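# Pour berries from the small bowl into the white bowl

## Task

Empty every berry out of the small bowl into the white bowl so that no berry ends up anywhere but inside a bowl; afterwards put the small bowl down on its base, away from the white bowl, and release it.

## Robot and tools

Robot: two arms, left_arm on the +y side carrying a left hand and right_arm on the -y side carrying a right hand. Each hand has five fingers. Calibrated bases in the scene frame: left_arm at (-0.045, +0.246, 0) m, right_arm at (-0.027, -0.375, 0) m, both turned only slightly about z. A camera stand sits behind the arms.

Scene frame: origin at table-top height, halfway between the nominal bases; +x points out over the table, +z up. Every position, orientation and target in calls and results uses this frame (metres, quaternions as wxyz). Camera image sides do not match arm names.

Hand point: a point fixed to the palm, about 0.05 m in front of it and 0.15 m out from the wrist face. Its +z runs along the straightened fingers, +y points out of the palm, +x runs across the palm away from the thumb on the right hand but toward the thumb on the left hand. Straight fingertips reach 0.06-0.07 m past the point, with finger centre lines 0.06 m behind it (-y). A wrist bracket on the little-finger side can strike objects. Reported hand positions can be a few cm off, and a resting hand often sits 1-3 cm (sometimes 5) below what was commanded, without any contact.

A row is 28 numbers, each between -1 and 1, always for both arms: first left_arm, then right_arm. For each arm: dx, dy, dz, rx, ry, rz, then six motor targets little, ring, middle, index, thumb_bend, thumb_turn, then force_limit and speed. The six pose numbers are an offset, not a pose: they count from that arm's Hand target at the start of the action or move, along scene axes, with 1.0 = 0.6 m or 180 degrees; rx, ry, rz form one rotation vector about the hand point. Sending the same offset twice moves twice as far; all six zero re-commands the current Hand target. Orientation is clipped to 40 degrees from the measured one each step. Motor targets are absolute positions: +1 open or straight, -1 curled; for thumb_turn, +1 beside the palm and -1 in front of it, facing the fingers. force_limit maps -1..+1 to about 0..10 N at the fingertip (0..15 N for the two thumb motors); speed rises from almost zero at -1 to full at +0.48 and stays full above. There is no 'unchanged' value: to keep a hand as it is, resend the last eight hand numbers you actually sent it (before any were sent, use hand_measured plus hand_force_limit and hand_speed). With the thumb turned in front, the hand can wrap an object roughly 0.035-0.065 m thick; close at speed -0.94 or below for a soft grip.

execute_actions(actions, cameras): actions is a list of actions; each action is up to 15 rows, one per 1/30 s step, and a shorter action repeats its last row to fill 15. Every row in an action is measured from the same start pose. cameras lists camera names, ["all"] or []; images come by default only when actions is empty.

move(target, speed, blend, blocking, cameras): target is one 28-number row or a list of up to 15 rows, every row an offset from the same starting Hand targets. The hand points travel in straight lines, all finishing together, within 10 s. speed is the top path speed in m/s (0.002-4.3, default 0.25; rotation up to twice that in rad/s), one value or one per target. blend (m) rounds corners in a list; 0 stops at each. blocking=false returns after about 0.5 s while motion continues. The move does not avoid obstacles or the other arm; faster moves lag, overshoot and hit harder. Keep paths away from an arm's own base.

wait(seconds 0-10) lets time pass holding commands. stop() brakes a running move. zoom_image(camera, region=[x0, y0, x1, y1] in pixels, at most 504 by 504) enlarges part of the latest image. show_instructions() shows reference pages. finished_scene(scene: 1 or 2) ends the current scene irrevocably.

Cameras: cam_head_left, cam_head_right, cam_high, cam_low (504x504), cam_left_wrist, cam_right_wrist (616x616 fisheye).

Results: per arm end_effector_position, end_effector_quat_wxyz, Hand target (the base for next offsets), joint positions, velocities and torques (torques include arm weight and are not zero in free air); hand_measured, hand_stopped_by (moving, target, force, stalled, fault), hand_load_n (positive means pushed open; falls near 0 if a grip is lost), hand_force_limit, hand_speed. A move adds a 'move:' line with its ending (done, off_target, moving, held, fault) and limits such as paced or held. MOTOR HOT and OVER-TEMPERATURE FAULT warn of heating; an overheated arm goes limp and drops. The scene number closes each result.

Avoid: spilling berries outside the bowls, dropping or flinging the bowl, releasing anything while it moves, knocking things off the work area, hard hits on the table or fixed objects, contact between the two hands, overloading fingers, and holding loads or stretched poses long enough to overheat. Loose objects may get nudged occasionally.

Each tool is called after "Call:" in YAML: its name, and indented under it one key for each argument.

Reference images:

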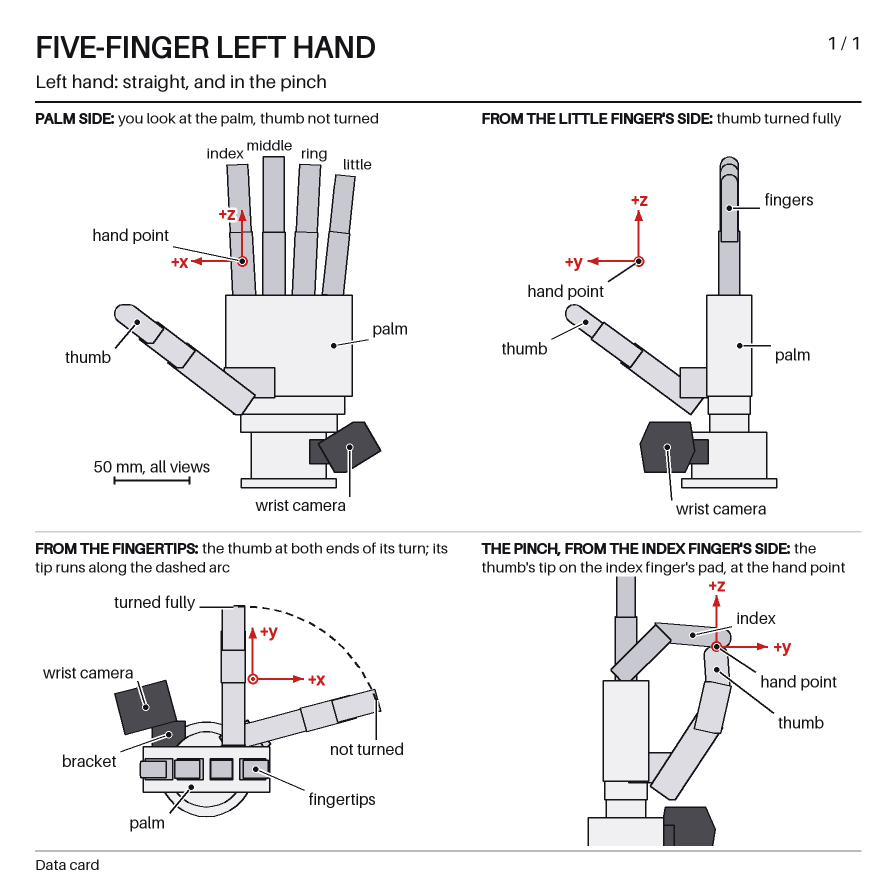

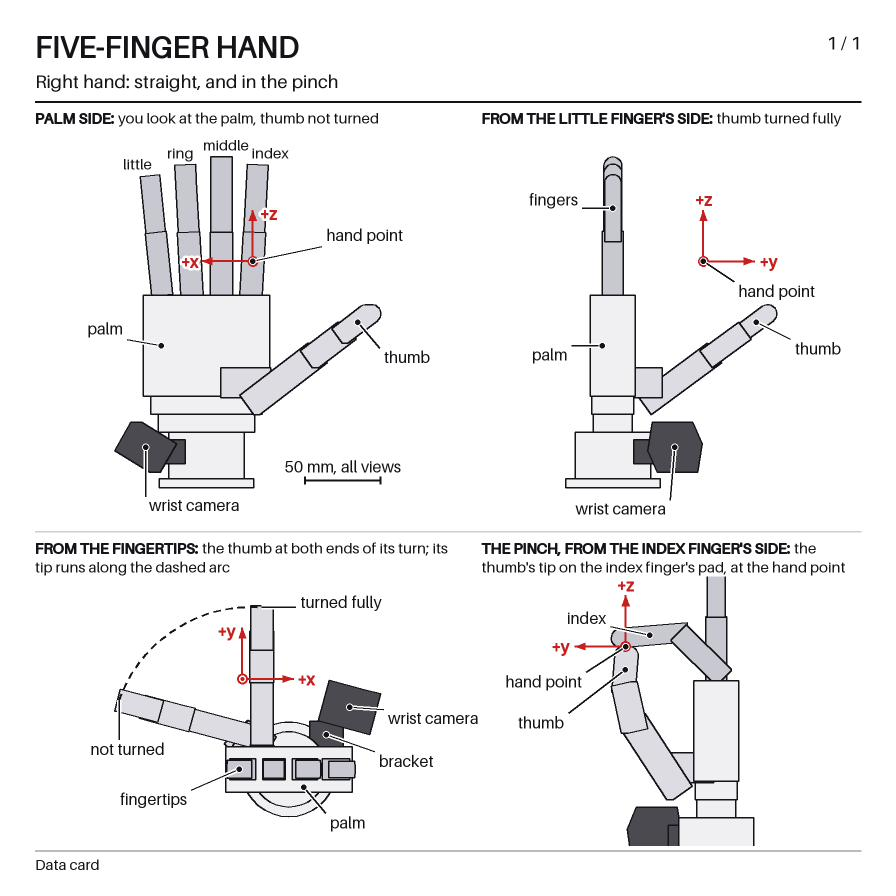

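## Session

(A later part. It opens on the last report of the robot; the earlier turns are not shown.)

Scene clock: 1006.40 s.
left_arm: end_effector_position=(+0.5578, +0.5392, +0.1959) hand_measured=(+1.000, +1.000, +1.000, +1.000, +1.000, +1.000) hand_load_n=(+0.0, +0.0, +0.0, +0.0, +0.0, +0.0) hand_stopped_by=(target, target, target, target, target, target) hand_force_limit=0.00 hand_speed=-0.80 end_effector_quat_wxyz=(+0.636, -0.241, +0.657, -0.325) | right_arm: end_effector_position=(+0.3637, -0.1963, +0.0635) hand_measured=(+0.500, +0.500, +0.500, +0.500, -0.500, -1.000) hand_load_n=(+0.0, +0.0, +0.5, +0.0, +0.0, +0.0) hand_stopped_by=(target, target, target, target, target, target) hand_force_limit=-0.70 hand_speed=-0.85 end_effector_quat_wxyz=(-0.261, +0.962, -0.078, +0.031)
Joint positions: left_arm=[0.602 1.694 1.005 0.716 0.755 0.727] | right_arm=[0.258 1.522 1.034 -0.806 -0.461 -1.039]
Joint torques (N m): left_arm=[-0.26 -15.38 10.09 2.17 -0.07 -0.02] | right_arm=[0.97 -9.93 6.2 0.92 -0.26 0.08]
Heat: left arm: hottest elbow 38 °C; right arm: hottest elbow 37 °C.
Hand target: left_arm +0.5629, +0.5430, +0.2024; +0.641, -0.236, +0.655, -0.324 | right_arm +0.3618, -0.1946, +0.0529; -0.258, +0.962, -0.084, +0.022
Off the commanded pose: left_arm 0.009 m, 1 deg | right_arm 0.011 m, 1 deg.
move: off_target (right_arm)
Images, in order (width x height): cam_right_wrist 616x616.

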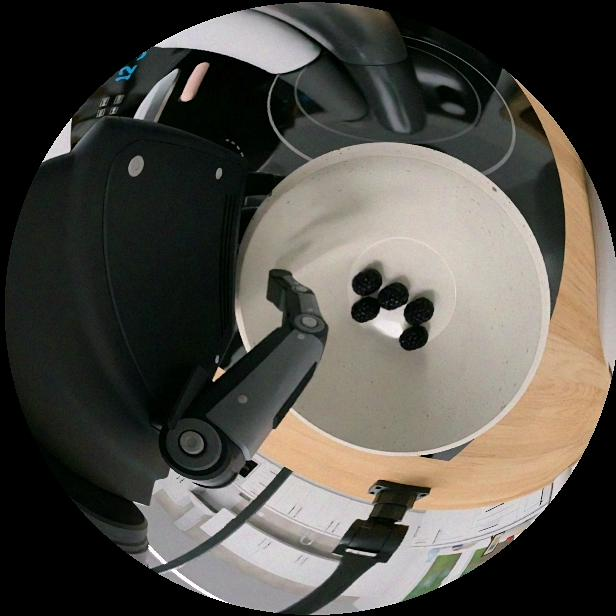

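Call:
move:
  target: [0,0,0,0,0,0,1,1,1,1,1,1,0,-0.8, 0.0,0,0,0,0,0,0.5,0.5,0.5,0.5,-0.95,-1,-0.7,-0.88]
  speed: 0.06
  cameras: ["cam_right_wrist"]

Call:
zoom_image:
  camera: "cam_right_wrist"
  region: [200, 180, 380, 360]

Scene clock: 1018.03 s.
left_arm: end_effector_position=(+0.5578, +0.5392, +0.1959) hand_measured=(+1.000, +1.000, +1.000, +1.000, +1.000, +1.000) hand_load_n=(+0.0, +0.0, +0.0, +0.0, +0.0, +0.0) hand_stopped_by=(target, target, target, target, target, target) hand_force_limit=0.00 hand_speed=-0.80 end_effector_quat_wxyz=(+0.636, -0.241, +0.657, -0.325) | right_arm: end_effector_position=(+0.3637, -0.1963, +0.0633) hand_measured=(+0.500, +0.500, +0.500, +0.500, -0.636, -1.000) hand_load_n=(+0.0, +0.0, +0.0, +0.0, +2.0, +0.0) hand_stopped_by=(target, target, target, target, force, target) hand_force_limit=-0.70 hand_speed=-0.88 end_effector_quat_wxyz=(-0.261, +0.962, -0.078, +0.031)
Joint positions: left_arm=[0.602 1.694 1.005 0.716 0.755 0.727] | right_arm=[0.258 1.522 1.034 -0.806 -0.461 -1.039]
Joint torques (N m): left_arm=[-0.26 -15.38 10.07 2.18 -0.06 -0.02] | right_arm=[1.08 -9.64 6.19 0.98 -0.27 0.07]
Heat: left arm: hottest elbow 38 °C; right arm: hottest elbow 36 °C.
Hand target: left_arm +0.5629, +0.5430, +0.2024; +0.641, -0.236, +0.655, -0.324 | right_arm +0.3618, -0.1946, +0.0529; -0.258, +0.962, -0.084, +0.022
Off the commanded pose: left_arm 0.009 m, 1 deg | right_arm 0.011 m, 1 deg.
move: off_target (right_arm)
Images, in order (width x height): cam_right_wrist 616x616.

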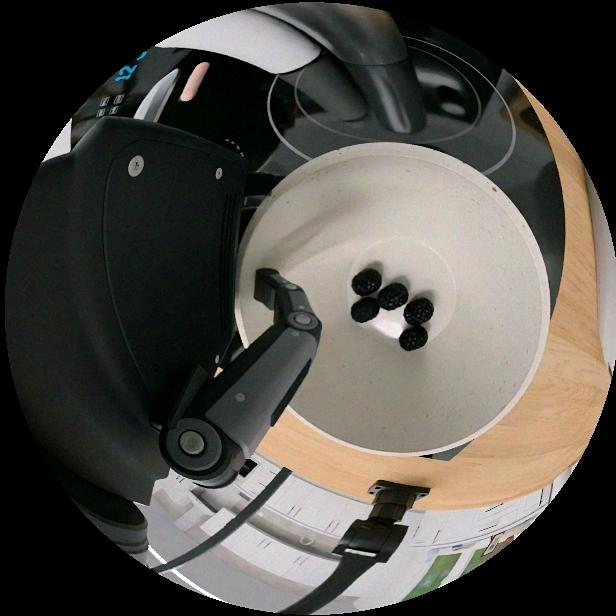

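Scaled by 2.800 from the camera's 616x616 image, which has a finer 880x880 frame.

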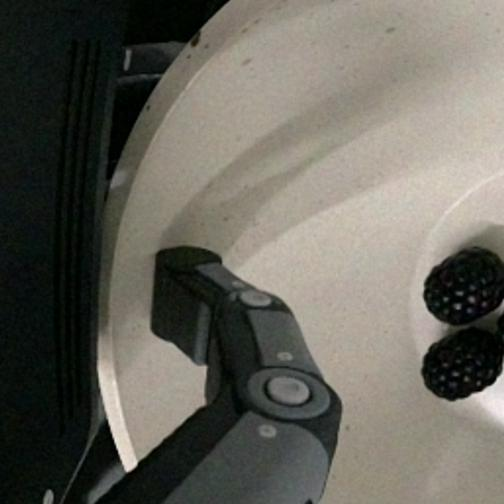

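Call:
move:
  target: [0,0,0,0,0,0,1,1,1,1,1,1,0,-0.8, 0.0,0,0,0,0,0,-0.2,-0.2,-0.2,-0.2,-0.95,-1,-0.4,-0.92]
  speed: 0.06
  cameras: ["cam_right_wrist"]

Call:
zoom_image:
  camera: "cam_right_wrist"
  region: [200, 180, 380, 360]

Scene clock: 1030.30 s.
left_arm: end_effector_position=(+0.5578, +0.5392, +0.1959) hand_measured=(+1.000, +1.000, +1.000, +1.000, +1.000, +1.000) hand_load_n=(+0.0, +0.0, +0.0, +0.0, +0.0, +0.0) hand_stopped_by=(target, target, target, target, target, target) hand_force_limit=0.00 hand_speed=-0.80 end_effector_quat_wxyz=(+0.636, -0.241, +0.657, -0.325) | right_arm: end_effector_position=(+0.3638, -0.1956, +0.0629) hand_measured=(-0.082, +0.180, +0.262, +0.254, -0.636, -1.000) hand_load_n=(+2.5, +2.0, +2.0, +2.5, +5.5, +1.5) hand_stopped_by=(force, force, force, force, force, target) hand_force_limit=-0.40 hand_speed=-0.92 end_effector_quat_wxyz=(-0.261, +0.962, -0.078, +0.031)
Joint positions: left_arm=[0.602 1.694 1.005 0.716 0.755 0.727] | right_arm=[0.26 1.523 1.034 -0.804 -0.461 -1.039]
Joint torques (N m): left_arm=[-0.26 -15.38 10.07 2.17 -0.07 -0.02] | right_arm=[0.85 -9.76 6.24 0.88 -0.27 0.08]
Heat: left arm: hottest elbow 38 °C; right arm: hottest elbow 36 °C.
Hand target: left_arm +0.5629, +0.5430, +0.2024; +0.641, -0.236, +0.655, -0.324 | right_arm +0.3619, -0.1946, +0.0529; -0.258, +0.962, -0.084, +0.022
Off the commanded pose: left_arm 0.009 m, 1 deg | right_arm 0.010 m, 1 deg.
move: done
Images, in order (width x height): cam_right_wrist 616x616.

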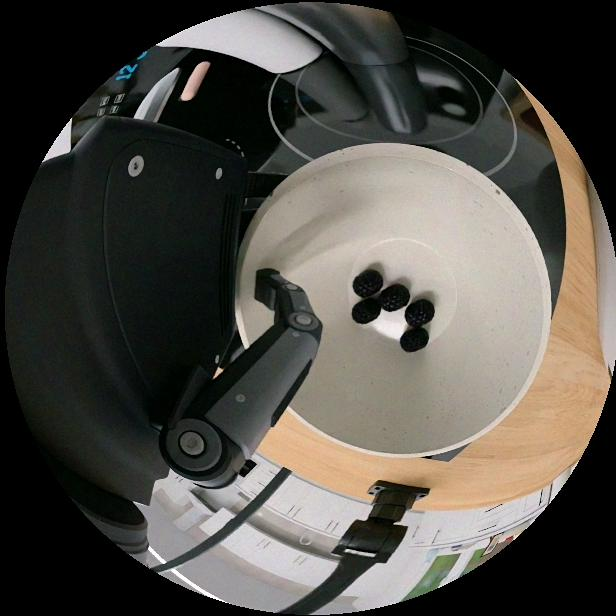

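Scaled by 2.800 from the camera's 616x616 image, which has a finer 880x880 frame.

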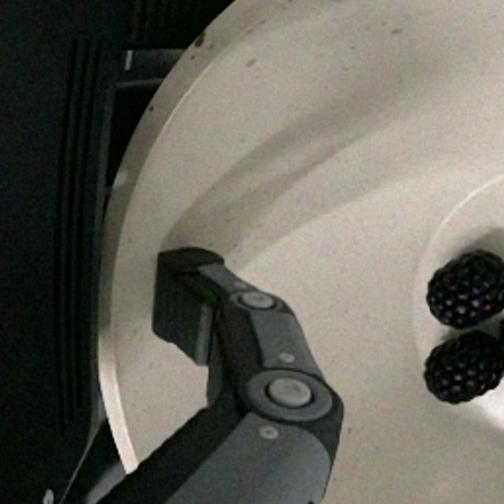

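Call:
move:
  target: [0,0,0,0,0,0,1,1,1,1,1,1,0,-0.8, 0.0,0,0,0,0,0,-0.5,-0.3,-0.3,-0.3,-0.9,-1,0.0,-0.93]
  speed: 0.06

Call:
move:
  target: [0,0,0,0,0,0,1,1,1,1,1,1,0,-0.8, 0.0,0,0.08,0,0,0,-0.5,-0.3,-0.3,-0.3,-0.9,-1,0.0,-0.93]
  speed: 0.06
  cameras: ["cam_right_wrist","cam_high","cam_head_left","cam_low"]

Call:
zoom_image:
  camera: "cam_high"
  region: [210, 230, 310, 330]

Scene clock: 1043.70 s.
left_arm: end_effector_position=(+0.5578, +0.5392, +0.1959) hand_measured=(+1.000, +1.000, +1.000, +1.000, +1.000, +1.000) hand_load_n=(+0.0, +0.0, +0.0, +0.0, +0.5, +0.0) hand_stopped_by=(target, target, target, target, target, target) hand_force_limit=0.00 hand_speed=-0.80 end_effector_quat_wxyz=(+0.636, -0.241, +0.657, -0.325) | right_arm: end_effector_position=(+0.3640, -0.1953, +0.0625) hand_measured=(-0.120, +0.162, +0.250, +0.244, -0.638, -1.000) hand_load_n=(+5.0, +3.0, +3.5, +7.0, +7.0, +2.5) hand_stopped_by=(force, force, force, force, force, target) hand_force_limit=0.00 hand_speed=-0.93 end_effector_quat_wxyz=(-0.262, +0.961, -0.078, +0.031)
Joint positions: left_arm=[0.602 1.694 1.005 0.716 0.755 0.727] | right_arm=[0.26 1.524 1.034 -0.803 -0.462 -1.038]
Joint torques (N m): left_arm=[-0.32 -15.38 10.07 2.17 -0.07 -0.02] | right_arm=[0.91 -9.93 6.17 0.7 -0.25 0.08]
Heat: left arm: hottest elbow 38 °C; right arm: hottest elbow 36 °C.
Hand target: left_arm +0.5629, +0.5430, +0.2024; +0.641, -0.236, +0.655, -0.324 | right_arm +0.3619, -0.1946, +0.0528; -0.258, +0.962, -0.084, +0.022
Off the commanded pose: left_arm 0.009 m, 1 deg | right_arm 0.010 m, 1 deg.
move: done

Scene clock: 1045.07 s.
left_arm: end_effector_position=(+0.5578, +0.5392, +0.1959) hand_measured=(+1.000, +1.000, +1.000, +1.000, +1.000, +1.000) hand_load_n=(+0.0, +0.0, +0.0, +0.0, +0.0, +0.0) hand_stopped_by=(target, target, target, target, target, target) hand_force_limit=0.00 hand_speed=-0.80 end_effector_quat_wxyz=(+0.636, -0.241, +0.657, -0.325) | right_arm: end_effector_position=(+0.3395, -0.2034, +0.0651) hand_measured=(-0.120, +0.162, +0.250, +0.244, -0.638, -1.000) hand_load_n=(+4.5, +3.5, +5.0, +9.0, +7.5, +2.5) hand_stopped_by=(force, force, force, force, force, target) hand_force_limit=0.00 hand_speed=-0.93 end_effector_quat_wxyz=(-0.243, +0.966, -0.090, -0.013)
Joint positions: left_arm=[0.602 1.694 1.005 0.716 0.755 0.727] | right_arm=[0.26 1.522 1.04 -0.91 -0.46 -1.038]
Joint torques (N m): left_arm=[-0.26 -15.38 10.09 2.17 -0.07 -0.02] | right_arm=[0.73 -15.38 10.8 -0.29 -0.35 0.07]
Heat: left arm: hottest elbow 38 °C; right arm: hottest elbow 36 °C.
Hand target: left_arm +0.5629, +0.5430, +0.2024; +0.641, -0.236, +0.655, -0.324 | right_arm +0.3619, -0.1947, +0.1009; -0.258, +0.962, -0.084, +0.022
Off the commanded pose: left_arm 0.009 m, 1 deg | right_arm 0.043 m, 4 deg.
move: off_target (right_arm)
Images, in order (width x height): cam_head_left 504x504, cam_high 504x504, cam_low 504x504, cam_right_wrist 616x616.

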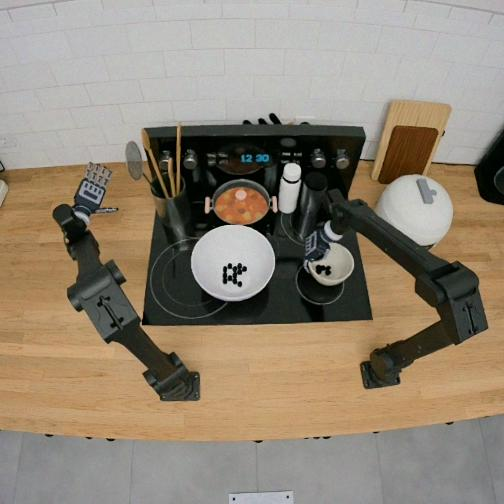

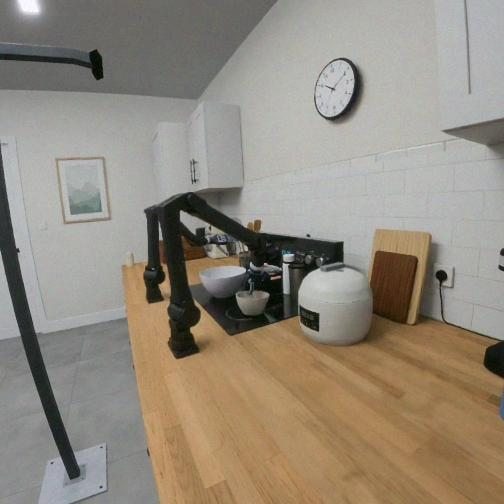

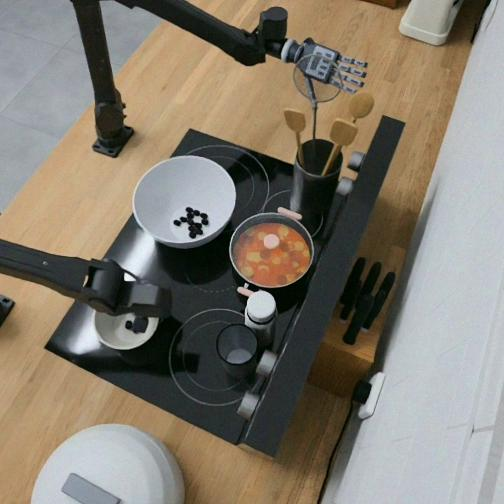

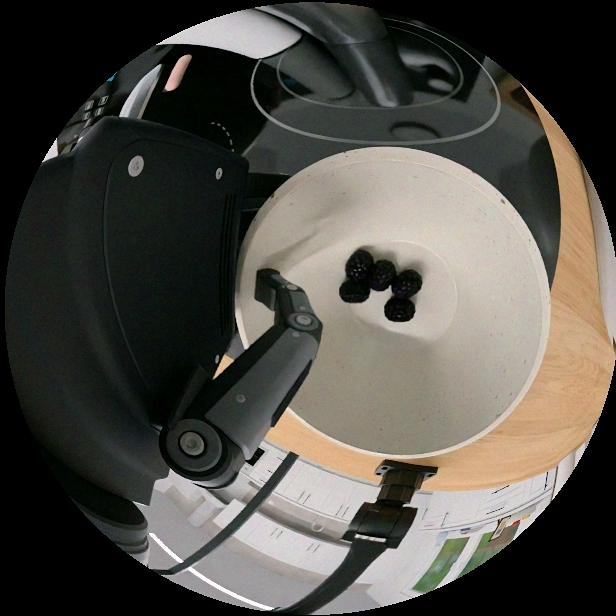

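Scaled by 5.040 from the camera's 504x504 image, which has a finer 720x720 frame.

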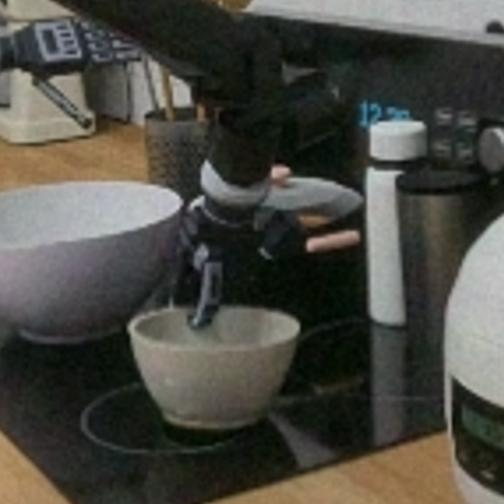

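Call:
move:
  target: [0,0,0,0,0,0,1,1,1,1,1,1,0,-0.8, 0.0,0,0.22,0,0,0,-0.5,-0.3,-0.3,-0.3,-0.9,-1,0.0,-0.93]
  speed: 0.1
  cameras: ["cam_right_wrist","cam_high","cam_head_left","cam_low"]

Scene clock: 1055.00 s.
left_arm: end_effector_position=(+0.5578, +0.5392, +0.1959) hand_measured=(+1.000, +1.000, +1.000, +1.000, +1.000, +1.000) hand_load_n=(+0.0, +0.0, +0.0, +0.0, +0.0, +0.0) hand_stopped_by=(target, target, target, target, target, target) hand_force_limit=0.00 hand_speed=-0.80 end_effector_quat_wxyz=(+0.636, -0.241, +0.657, -0.325) | right_arm: end_effector_position=(+0.3451, -0.2017, +0.1901) hand_measured=(-0.120, +0.162, +0.250, +0.244, -0.638, -1.000) hand_load_n=(+4.5, +3.5, +5.5, +9.5, +7.5, +2.5) hand_stopped_by=(force, force, force, force, force, target) hand_force_limit=0.00 hand_speed=-0.93 end_effector_quat_wxyz=(-0.240, +0.966, -0.092, -0.020)
Joint positions: left_arm=[0.602 1.694 1.005 0.716 0.755 0.727] | right_arm=[0.26 1.445 1.301 -1.263 -0.46 -1.038]
Joint torques (N m): left_arm=[-0.26 -15.33 10.09 2.17 -0.07 -0.02] | right_arm=[1.08 -14.74 12.83 -0.35 -0.37 0.08]
Heat: left arm: hottest elbow 38 °C; right arm: hottest elbow 37 °C.
Hand target: left_arm +0.5629, +0.5430, +0.2024; +0.641, -0.236, +0.655, -0.324 | right_arm +0.3620, -0.1946, +0.2329; -0.258, +0.962, -0.084, +0.022
Off the commanded pose: left_arm 0.009 m, 1 deg | right_arm 0.047 m, 5 deg.
move: off_target (right_arm)
Images, in order (width x height): cam_head_left 504x504, cam_high 504x504, cam_low 504x504, cam_right_wrist 616x616.

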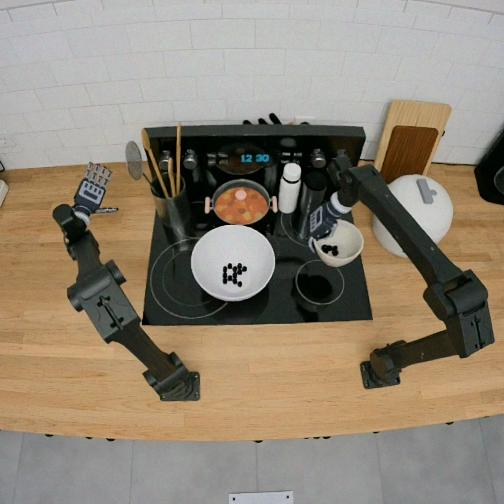

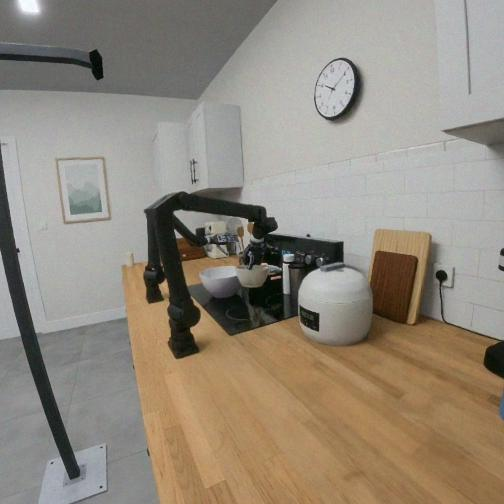

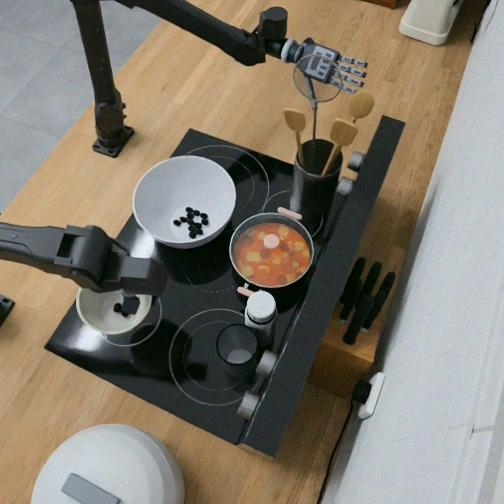

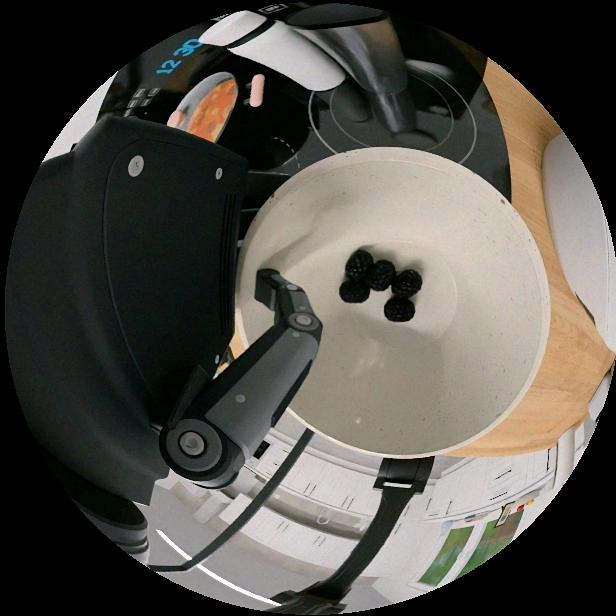

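Call:
move:
  target:
    - [0,0,0,0,0,0,1,1,1,1,1,1,0,-0.8, 0.0,0,0.13,0,0,0,-0.5,-0.3,-0.3,-0.3,-0.9,-1,0.0,-0.93]
    - [0,0,0,0,0,0,1,1,1,1,1,1,0,-0.8, 0.0,0.3,0.17,0,0,0,-0.5,-0.3,-0.3,-0.3,-0.9,-1,0.0,-0.93]
    - [0,0,0,0,0,0,1,1,1,1,1,1,0,-0.8, 0.05,0.50,0.17,0,0,0,-0.5,-0.3,-0.3,-0.3,-0.9,-1,0.0,-0.93]
  speed: 0.12
  blend: 0.04
  cameras: ["cam_right_wrist","cam_high","cam_head_left","cam_head_right","cam_low"]

Scene clock: 1097.60 s.
left_arm: end_effector_position=(+0.5578, +0.5392, +0.1959) hand_measured=(+1.000, +1.000, +1.000, +1.000, +1.000, +1.000) hand_load_n=(+0.0, +0.0, +0.0, +0.0, +0.0, +0.0) hand_stopped_by=(target, target, target, target, target, target) hand_force_limit=0.00 hand_speed=-0.80 end_effector_quat_wxyz=(+0.636, -0.241, +0.657, -0.325) | right_arm: end_effector_position=(+0.3876, +0.0970, +0.3011) hand_measured=(-0.120, +0.162, +0.250, +0.244, -0.638, -1.000) hand_load_n=(+4.5, +3.5, +5.0, +10.0, +7.5, +3.0) hand_stopped_by=(force, force, force, force, force, target) hand_force_limit=0.00 hand_speed=-0.93 end_effector_quat_wxyz=(-0.232, +0.969, -0.081, +0.003)
Joint positions: left_arm=[0.602 1.694 1.005 0.716 0.755 0.727] | right_arm=[0.725 1.966 2.274 -1.51 -0.297 -0.576]
Joint torques (N m): left_arm=[-0.26 -15.38 10.09 2.18 -0.06 -0.02] | right_arm=[0.79 -19.84 13.12 -0.01 -0.21 0.13]
Heat: left arm: hottest elbow 39 °C; right arm: hottest elbow 45 °C.
Hand target: left_arm +0.5629, +0.5430, +0.2024; +0.641, -0.236, +0.655, -0.324 | right_arm +0.3917, +0.1055, +0.3350; -0.258, +0.962, -0.084, +0.022
Off the commanded pose: left_arm 0.009 m, 1 deg | right_arm 0.035 m, 4 deg.
move: off_target (right_arm); blend cut to 0.0393 m at target 1
Images, in order (width x height): cam_head_left 504x504, cam_head_right 504x504, cam_high 504x504, cam_low 504x504, cam_right_wrist 616x616.

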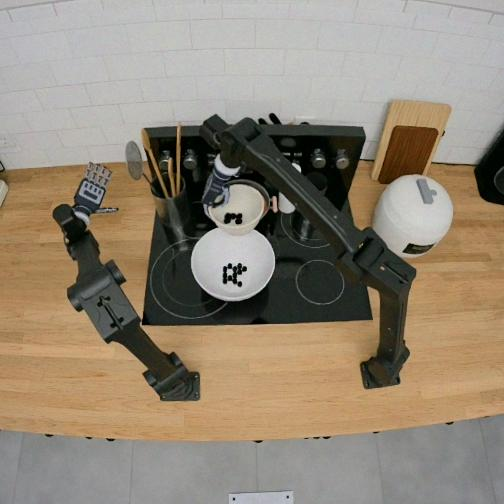

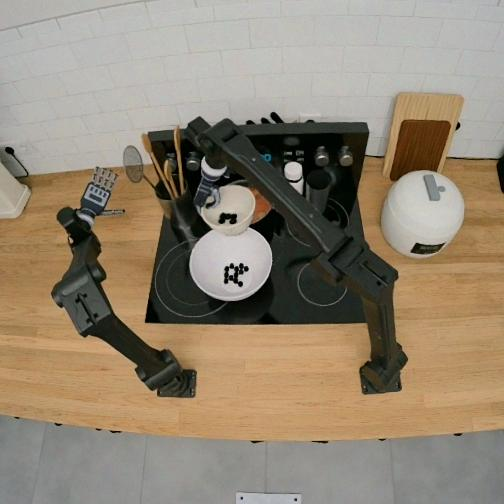

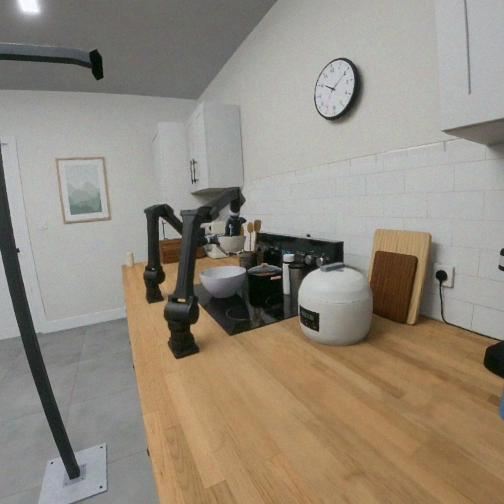

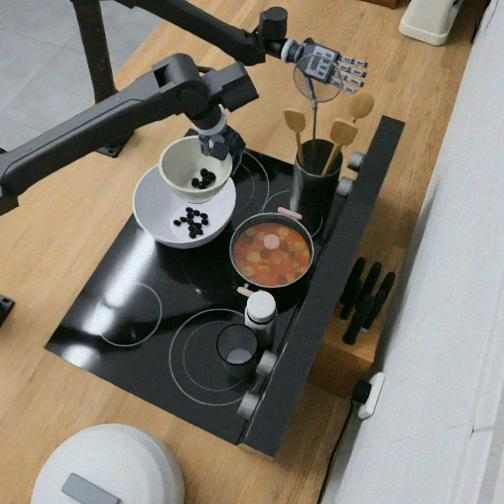

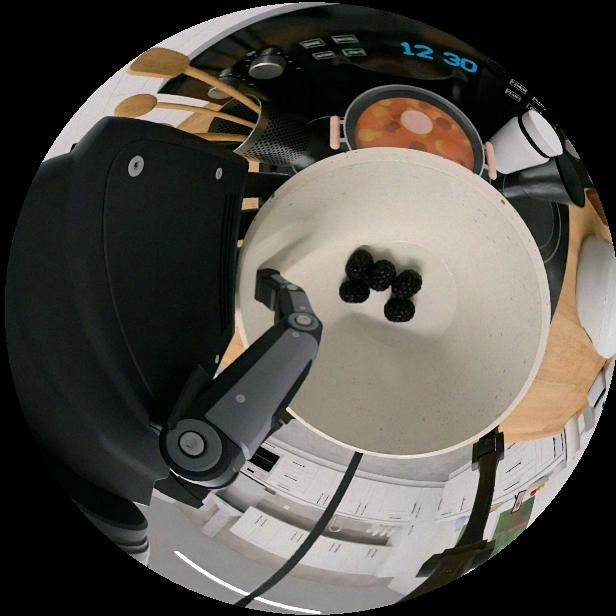

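Call:
move:
  target: [0,0,0,0,0,0,1,1,1,1,1,1,0,-0.8, -0.095,0.033,-0.05,0.0404,-0.190,0,-0.5,-0.3,-0.3,-0.3,-0.9,-1,0.0,-0.93]
  speed: 0.12
  cameras: ["cam_right_wrist","cam_high","cam_head_left","cam_low"]

Scene clock: 1118.63 s.
left_arm: end_effector_position=(+0.5578, +0.5392, +0.1959) hand_measured=(+1.000, +1.000, +1.000, +1.000, +1.000, +1.000) hand_load_n=(+0.0, +0.0, +0.0, +0.0, +0.0, +0.0) hand_stopped_by=(target, target, target, target, target, target) hand_force_limit=0.00 hand_speed=-0.80 end_effector_quat_wxyz=(+0.636, -0.241, +0.657, -0.325) | right_arm: end_effector_position=(+0.3316, +0.1211, +0.2518) hand_measured=(-0.120, +0.162, +0.250, +0.244, -0.638, -1.000) hand_load_n=(+2.0, +2.0, +5.5, +11.5, +8.5, +3.0) hand_stopped_by=(force, force, force, force, force, target) hand_force_limit=0.00 hand_speed=-0.93 end_effector_quat_wxyz=(-0.292, +0.919, -0.016, +0.265)
Joint positions: left_arm=[0.602 1.694 1.005 0.716 0.755 0.727] | right_arm=[0.955 1.56 1.494 -0.704 0.134 -0.59]
Joint torques (N m): left_arm=[-0.26 -15.38 10.09 2.15 -0.07 -0.02] | right_arm=[0.91 -20.01 9.72 2.7 0.46 -0.34]
Heat: left arm: hottest elbow 39 °C; right arm: hottest elbow 46 °C.
Hand target: left_arm +0.5629, +0.5430, +0.2024; +0.641, -0.236, +0.655, -0.324 | right_arm +0.3349, +0.1252, +0.3050; -0.330, +0.895, -0.006, +0.299
Off the commanded pose: left_arm 0.009 m, 1 deg | right_arm 0.054 m, 7 deg.
move: off_target (right_arm)
Images, in order (width x height): cam_head_left 504x504, cam_high 504x504, cam_low 504x504, cam_right_wrist 616x616.

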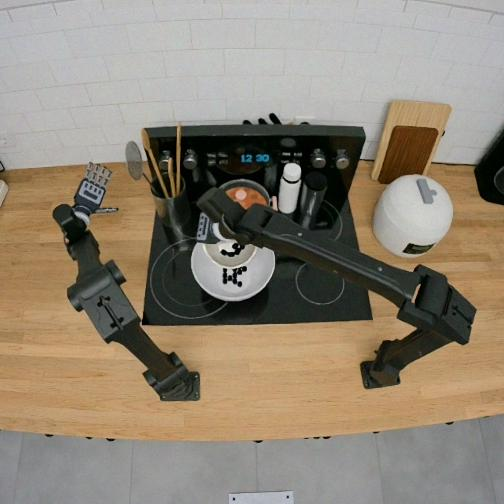

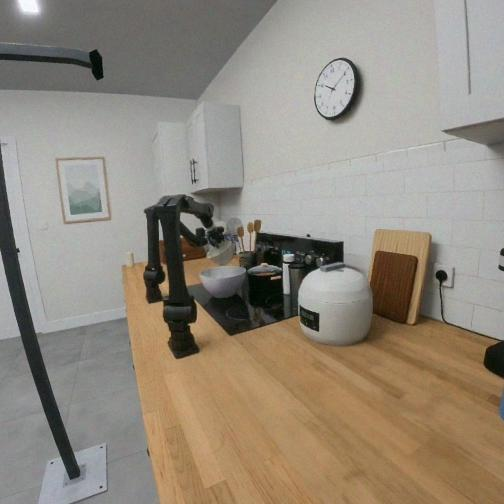

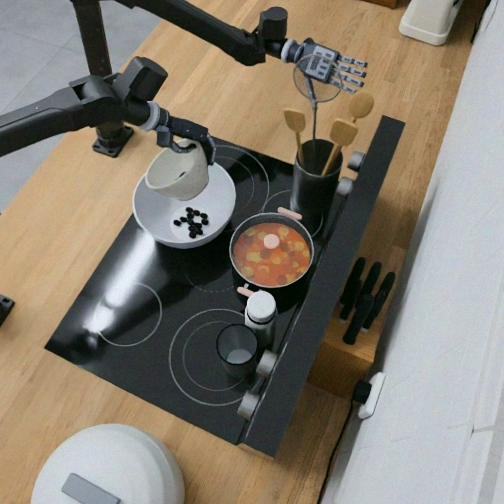

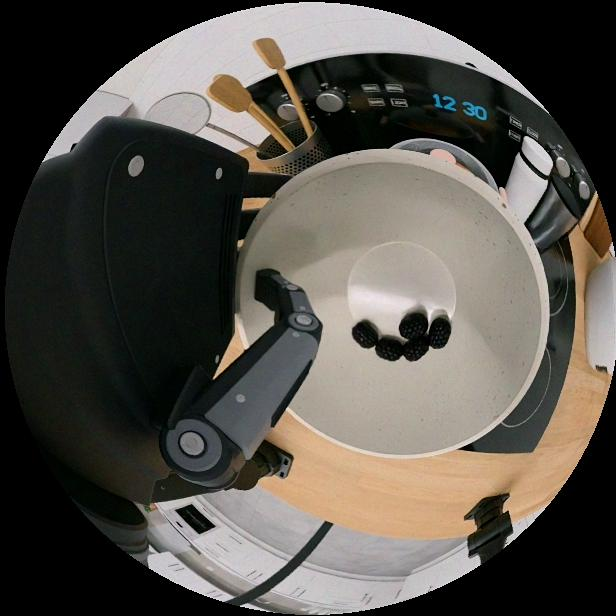

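Call:
move:
  target: [0,0,0,0,0,0,1,1,1,1,1,1,0,-0.8, 0.05,0.0,0,0.0289,-0.136,0,-0.5,-0.3,-0.3,-0.3,-0.9,-1,0.0,-0.93]
  speed: 0.15
  cameras: ["cam_right_wrist","cam_high","cam_head_left","cam_low"]

Scene clock: 1133.37 s.
left_arm: end_effector_position=(+0.5578, +0.5392, +0.1959) hand_measured=(+1.000, +1.000, +1.000, +1.000, +1.000, +1.000) hand_load_n=(+0.0, +0.0, +0.0, +0.0, +0.0, +0.0) hand_stopped_by=(target, target, target, target, target, target) hand_force_limit=0.00 hand_speed=-0.80 end_effector_quat_wxyz=(+0.636, -0.241, +0.657, -0.325) | right_arm: end_effector_position=(+0.3626, +0.1202, +0.2442) hand_measured=(-0.120, +0.162, +0.250, +0.244, -0.638, -1.000) hand_load_n=(+1.0, +1.0, +4.5, +11.5, +8.0, +3.0) hand_stopped_by=(force, force, force, force, force, target) hand_force_limit=0.00 hand_speed=-0.93 end_effector_quat_wxyz=(-0.331, +0.831, +0.045, +0.445)
Joint positions: left_arm=[0.602 1.694 1.005 0.716 0.755 0.727] | right_arm=[0.993 1.478 1.185 -0.124 0.318 -0.848]
Joint torques (N m): left_arm=[-0.26 -15.38 10.09 2.18 -0.07 -0.02] | right_arm=[1.32 -18.37 9.88 3.49 0.36 -0.47]
Heat: left arm: hottest elbow 39 °C; right arm: hottest elbow 45 °C.
Hand target: left_arm +0.5629, +0.5430, +0.2024; +0.641, -0.236, +0.655, -0.324 | right_arm +0.3648, +0.1252, +0.3049; -0.364, +0.796, +0.051, +0.481
Off the commanded pose: left_arm 0.009 m, 1 deg | right_arm 0.061 m, 7 deg.
move: off_target (right_arm)
Images, in order (width x height): cam_head_left 504x504, cam_high 504x504, cam_low 504x504, cam_right_wrist 616x616.

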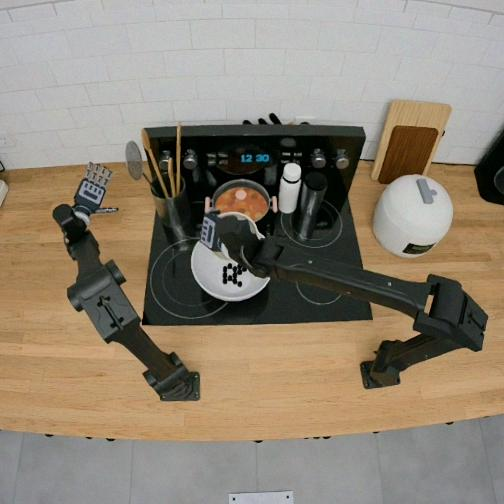

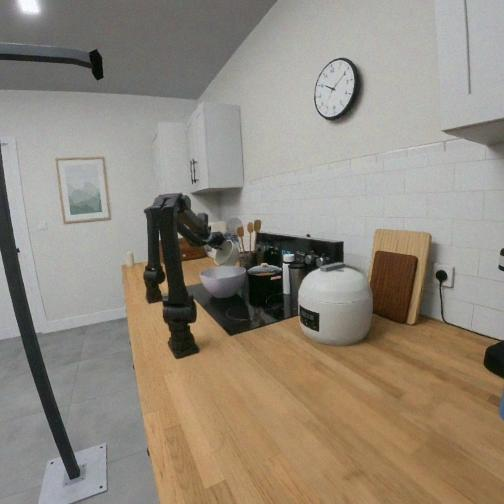

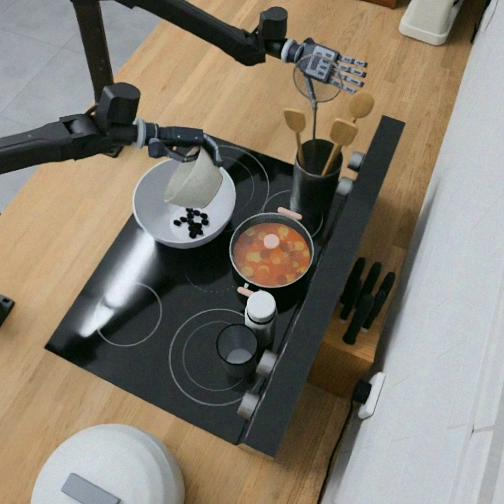

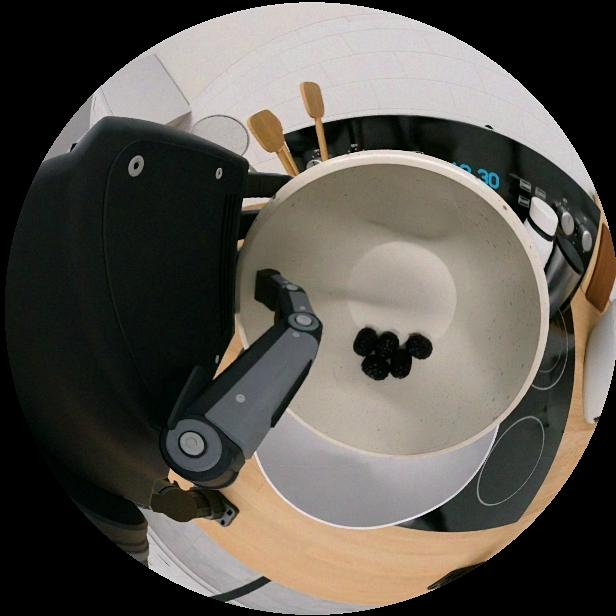

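Call:
move:
  target: [0,0,0,0,0,0,1,1,1,1,1,1,0,-0.8, -0.03,0.0,0,0.0318,-0.1495,0,-0.5,-0.3,-0.3,-0.3,-0.9,-1,0.0,-0.93]
  speed: 0.15
  cameras: ["cam_right_wrist","cam_high","cam_head_left","cam_low"]

Scene clock: 1150.13 s.
left_arm: end_effector_position=(+0.5578, +0.5392, +0.1959) hand_measured=(+1.000, +1.000, +1.000, +1.000, +1.000, +1.000) hand_load_n=(+0.0, +0.0, +0.0, +0.0, +0.0, -0.5) hand_stopped_by=(target, target, target, target, target, target) hand_force_limit=0.00 hand_speed=-0.80 end_effector_quat_wxyz=(+0.636, -0.241, +0.657, -0.325) | right_arm: end_effector_position=(+0.3462, +0.1193, +0.2717) hand_measured=(-0.120, +0.162, +0.250, +0.244, -0.638, -1.000) hand_load_n=(+0.0, +0.5, +3.0, +10.0, +8.5, +3.0) hand_stopped_by=(force, force, force, force, force, target) hand_force_limit=0.00 hand_speed=-0.93 end_effector_quat_wxyz=(-0.372, +0.673, +0.106, +0.631)
Joint positions: left_arm=[0.602 1.694 1.005 0.716 0.755 0.727] | right_arm=[1.081 1.478 0.891 0.668 0.437 -1.228]
Joint torques (N m): left_arm=[-0.26 -15.38 10.09 2.18 -0.06 -0.02] | right_arm=[1.14 -12.69 8.8 3.78 -0.19 -0.58]
Heat: left arm: hottest elbow 39 °C; right arm: hottest elbow 45 °C.
Hand target: left_arm +0.5629, +0.5430, +0.2024; +0.641, -0.236, +0.655, -0.324 | right_arm +0.3469, +0.1252, +0.3049; -0.381, +0.643, +0.111, +0.655
Off the commanded pose: left_arm 0.009 m, 1 deg | right_arm 0.034 m, 5 deg.
move: off_target (right_arm)
Images, in order (width x height): cam_head_left 504x504, cam_high 504x504, cam_low 504x504, cam_right_wrist 616x616.

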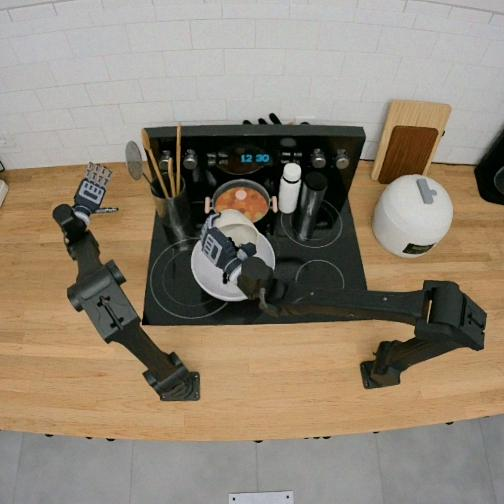

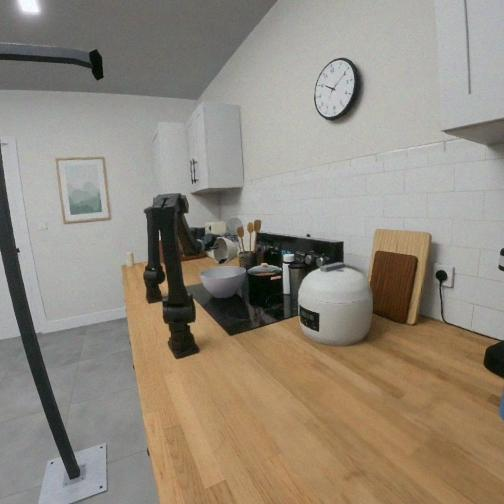

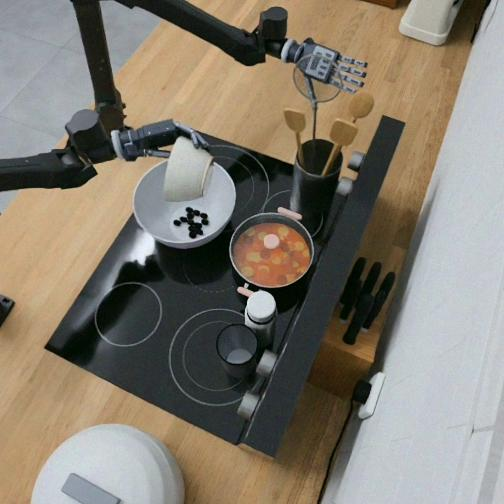

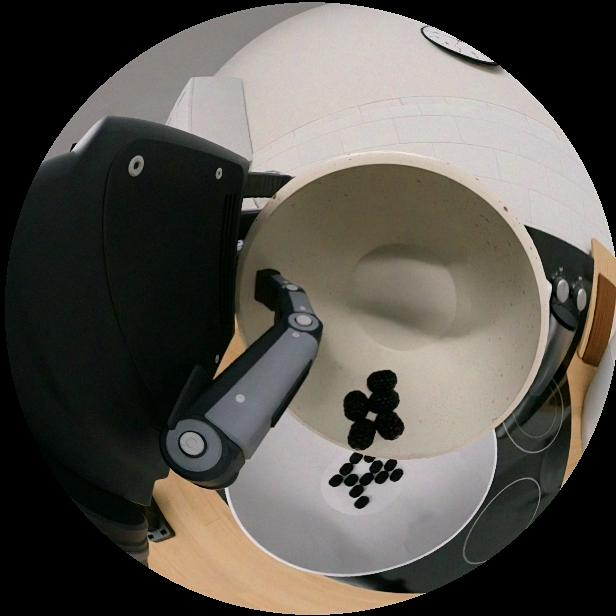

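Call:
move:
  target: [0,0,0,0,0,0,1,1,1,1,1,1,0,-0.8, -0.025,0.0,-0.06,0.0324,-0.152,0,-0.5,-0.3,-0.3,-0.3,-0.9,-1,0.0,-0.93]
  speed: 0.15
  cameras: ["cam_right_wrist","cam_high","cam_head_left","cam_low"]

Scene clock: 1160.27 s.
left_arm: end_effector_position=(+0.5578, +0.5392, +0.1959) hand_measured=(+1.000, +1.000, +1.000, +1.000, +1.000, +1.000) hand_load_n=(+0.0, +0.0, +0.0, +0.0, +0.0, +0.0) hand_stopped_by=(target, target, target, target, target, target) hand_force_limit=0.00 hand_speed=-0.80 end_effector_quat_wxyz=(+0.636, -0.241, +0.657, -0.325) | right_arm: end_effector_position=(+0.3320, +0.1262, +0.2380) hand_measured=(-0.120, +0.162, +0.250, +0.244, -0.638, -1.000) hand_load_n=(+0.0, +0.0, +1.0, +6.5, +11.5, +4.5) hand_stopped_by=(force, force, force, force, force, target) hand_force_limit=0.00 hand_speed=-0.93 end_effector_quat_wxyz=(-0.378, +0.494, +0.172, +0.764)
Joint positions: left_arm=[0.602 1.694 1.005 0.716 0.755 0.727] | right_arm=[1.096 1.835 0.794 1.537 0.309 -1.61]
Joint torques (N m): left_arm=[-0.26 -15.38 10.09 2.17 -0.07 -0.01] | right_arm=[0.38 -14.86 6.32 3.41 -0.62 -0.57]
Heat: left arm: hottest elbow 39 °C; right arm: hottest elbow 44 °C.
Hand target: left_arm +0.5629, +0.5430, +0.2024; +0.641, -0.236, +0.655, -0.324 | right_arm +0.3318, +0.1253, +0.2689; -0.376, +0.450, +0.165, +0.793
Off the commanded pose: left_arm 0.009 m, 1 deg | right_arm 0.031 m, 6 deg.
joint sent to its limit (right arm) — joint 4 (wrist pitch), upper limit. The joint targets still meet the commanded pose.
move: off_target (right_arm)
Images, in order (width x height): cam_head_left 504x504, cam_high 504x504, cam_low 504x504, cam_right_wrist 616x616.

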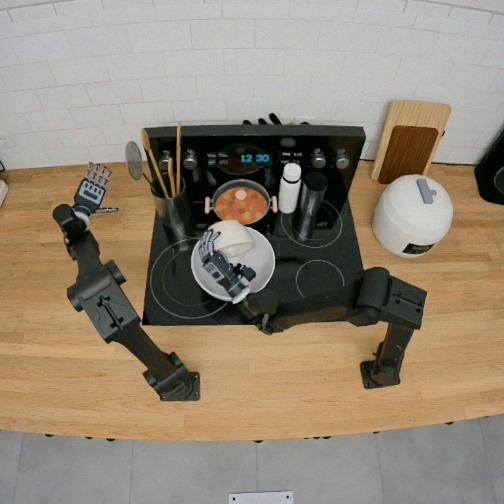

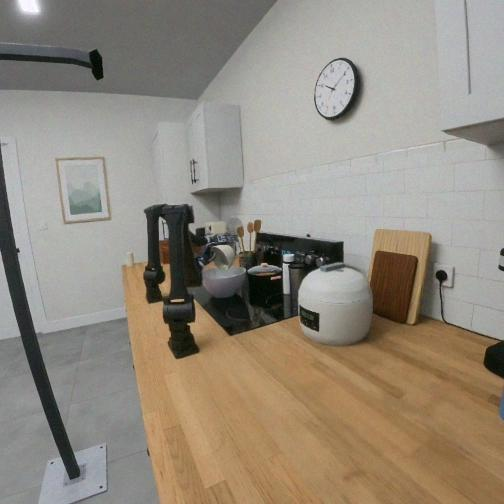

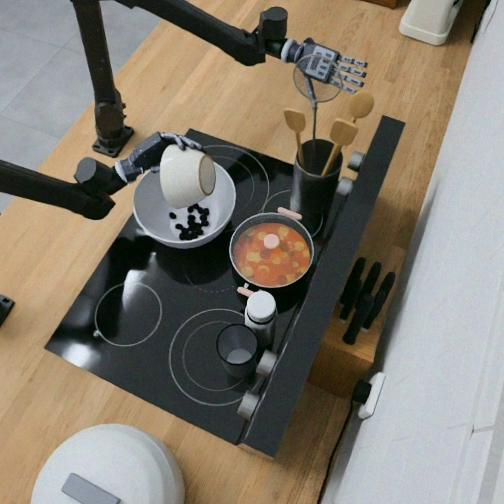

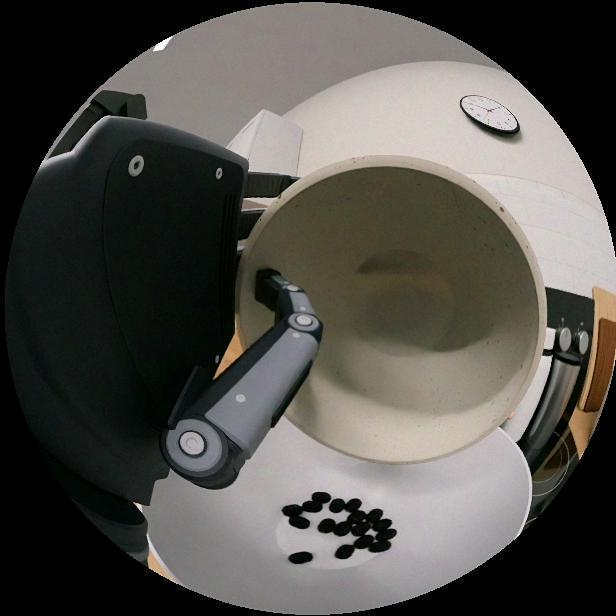

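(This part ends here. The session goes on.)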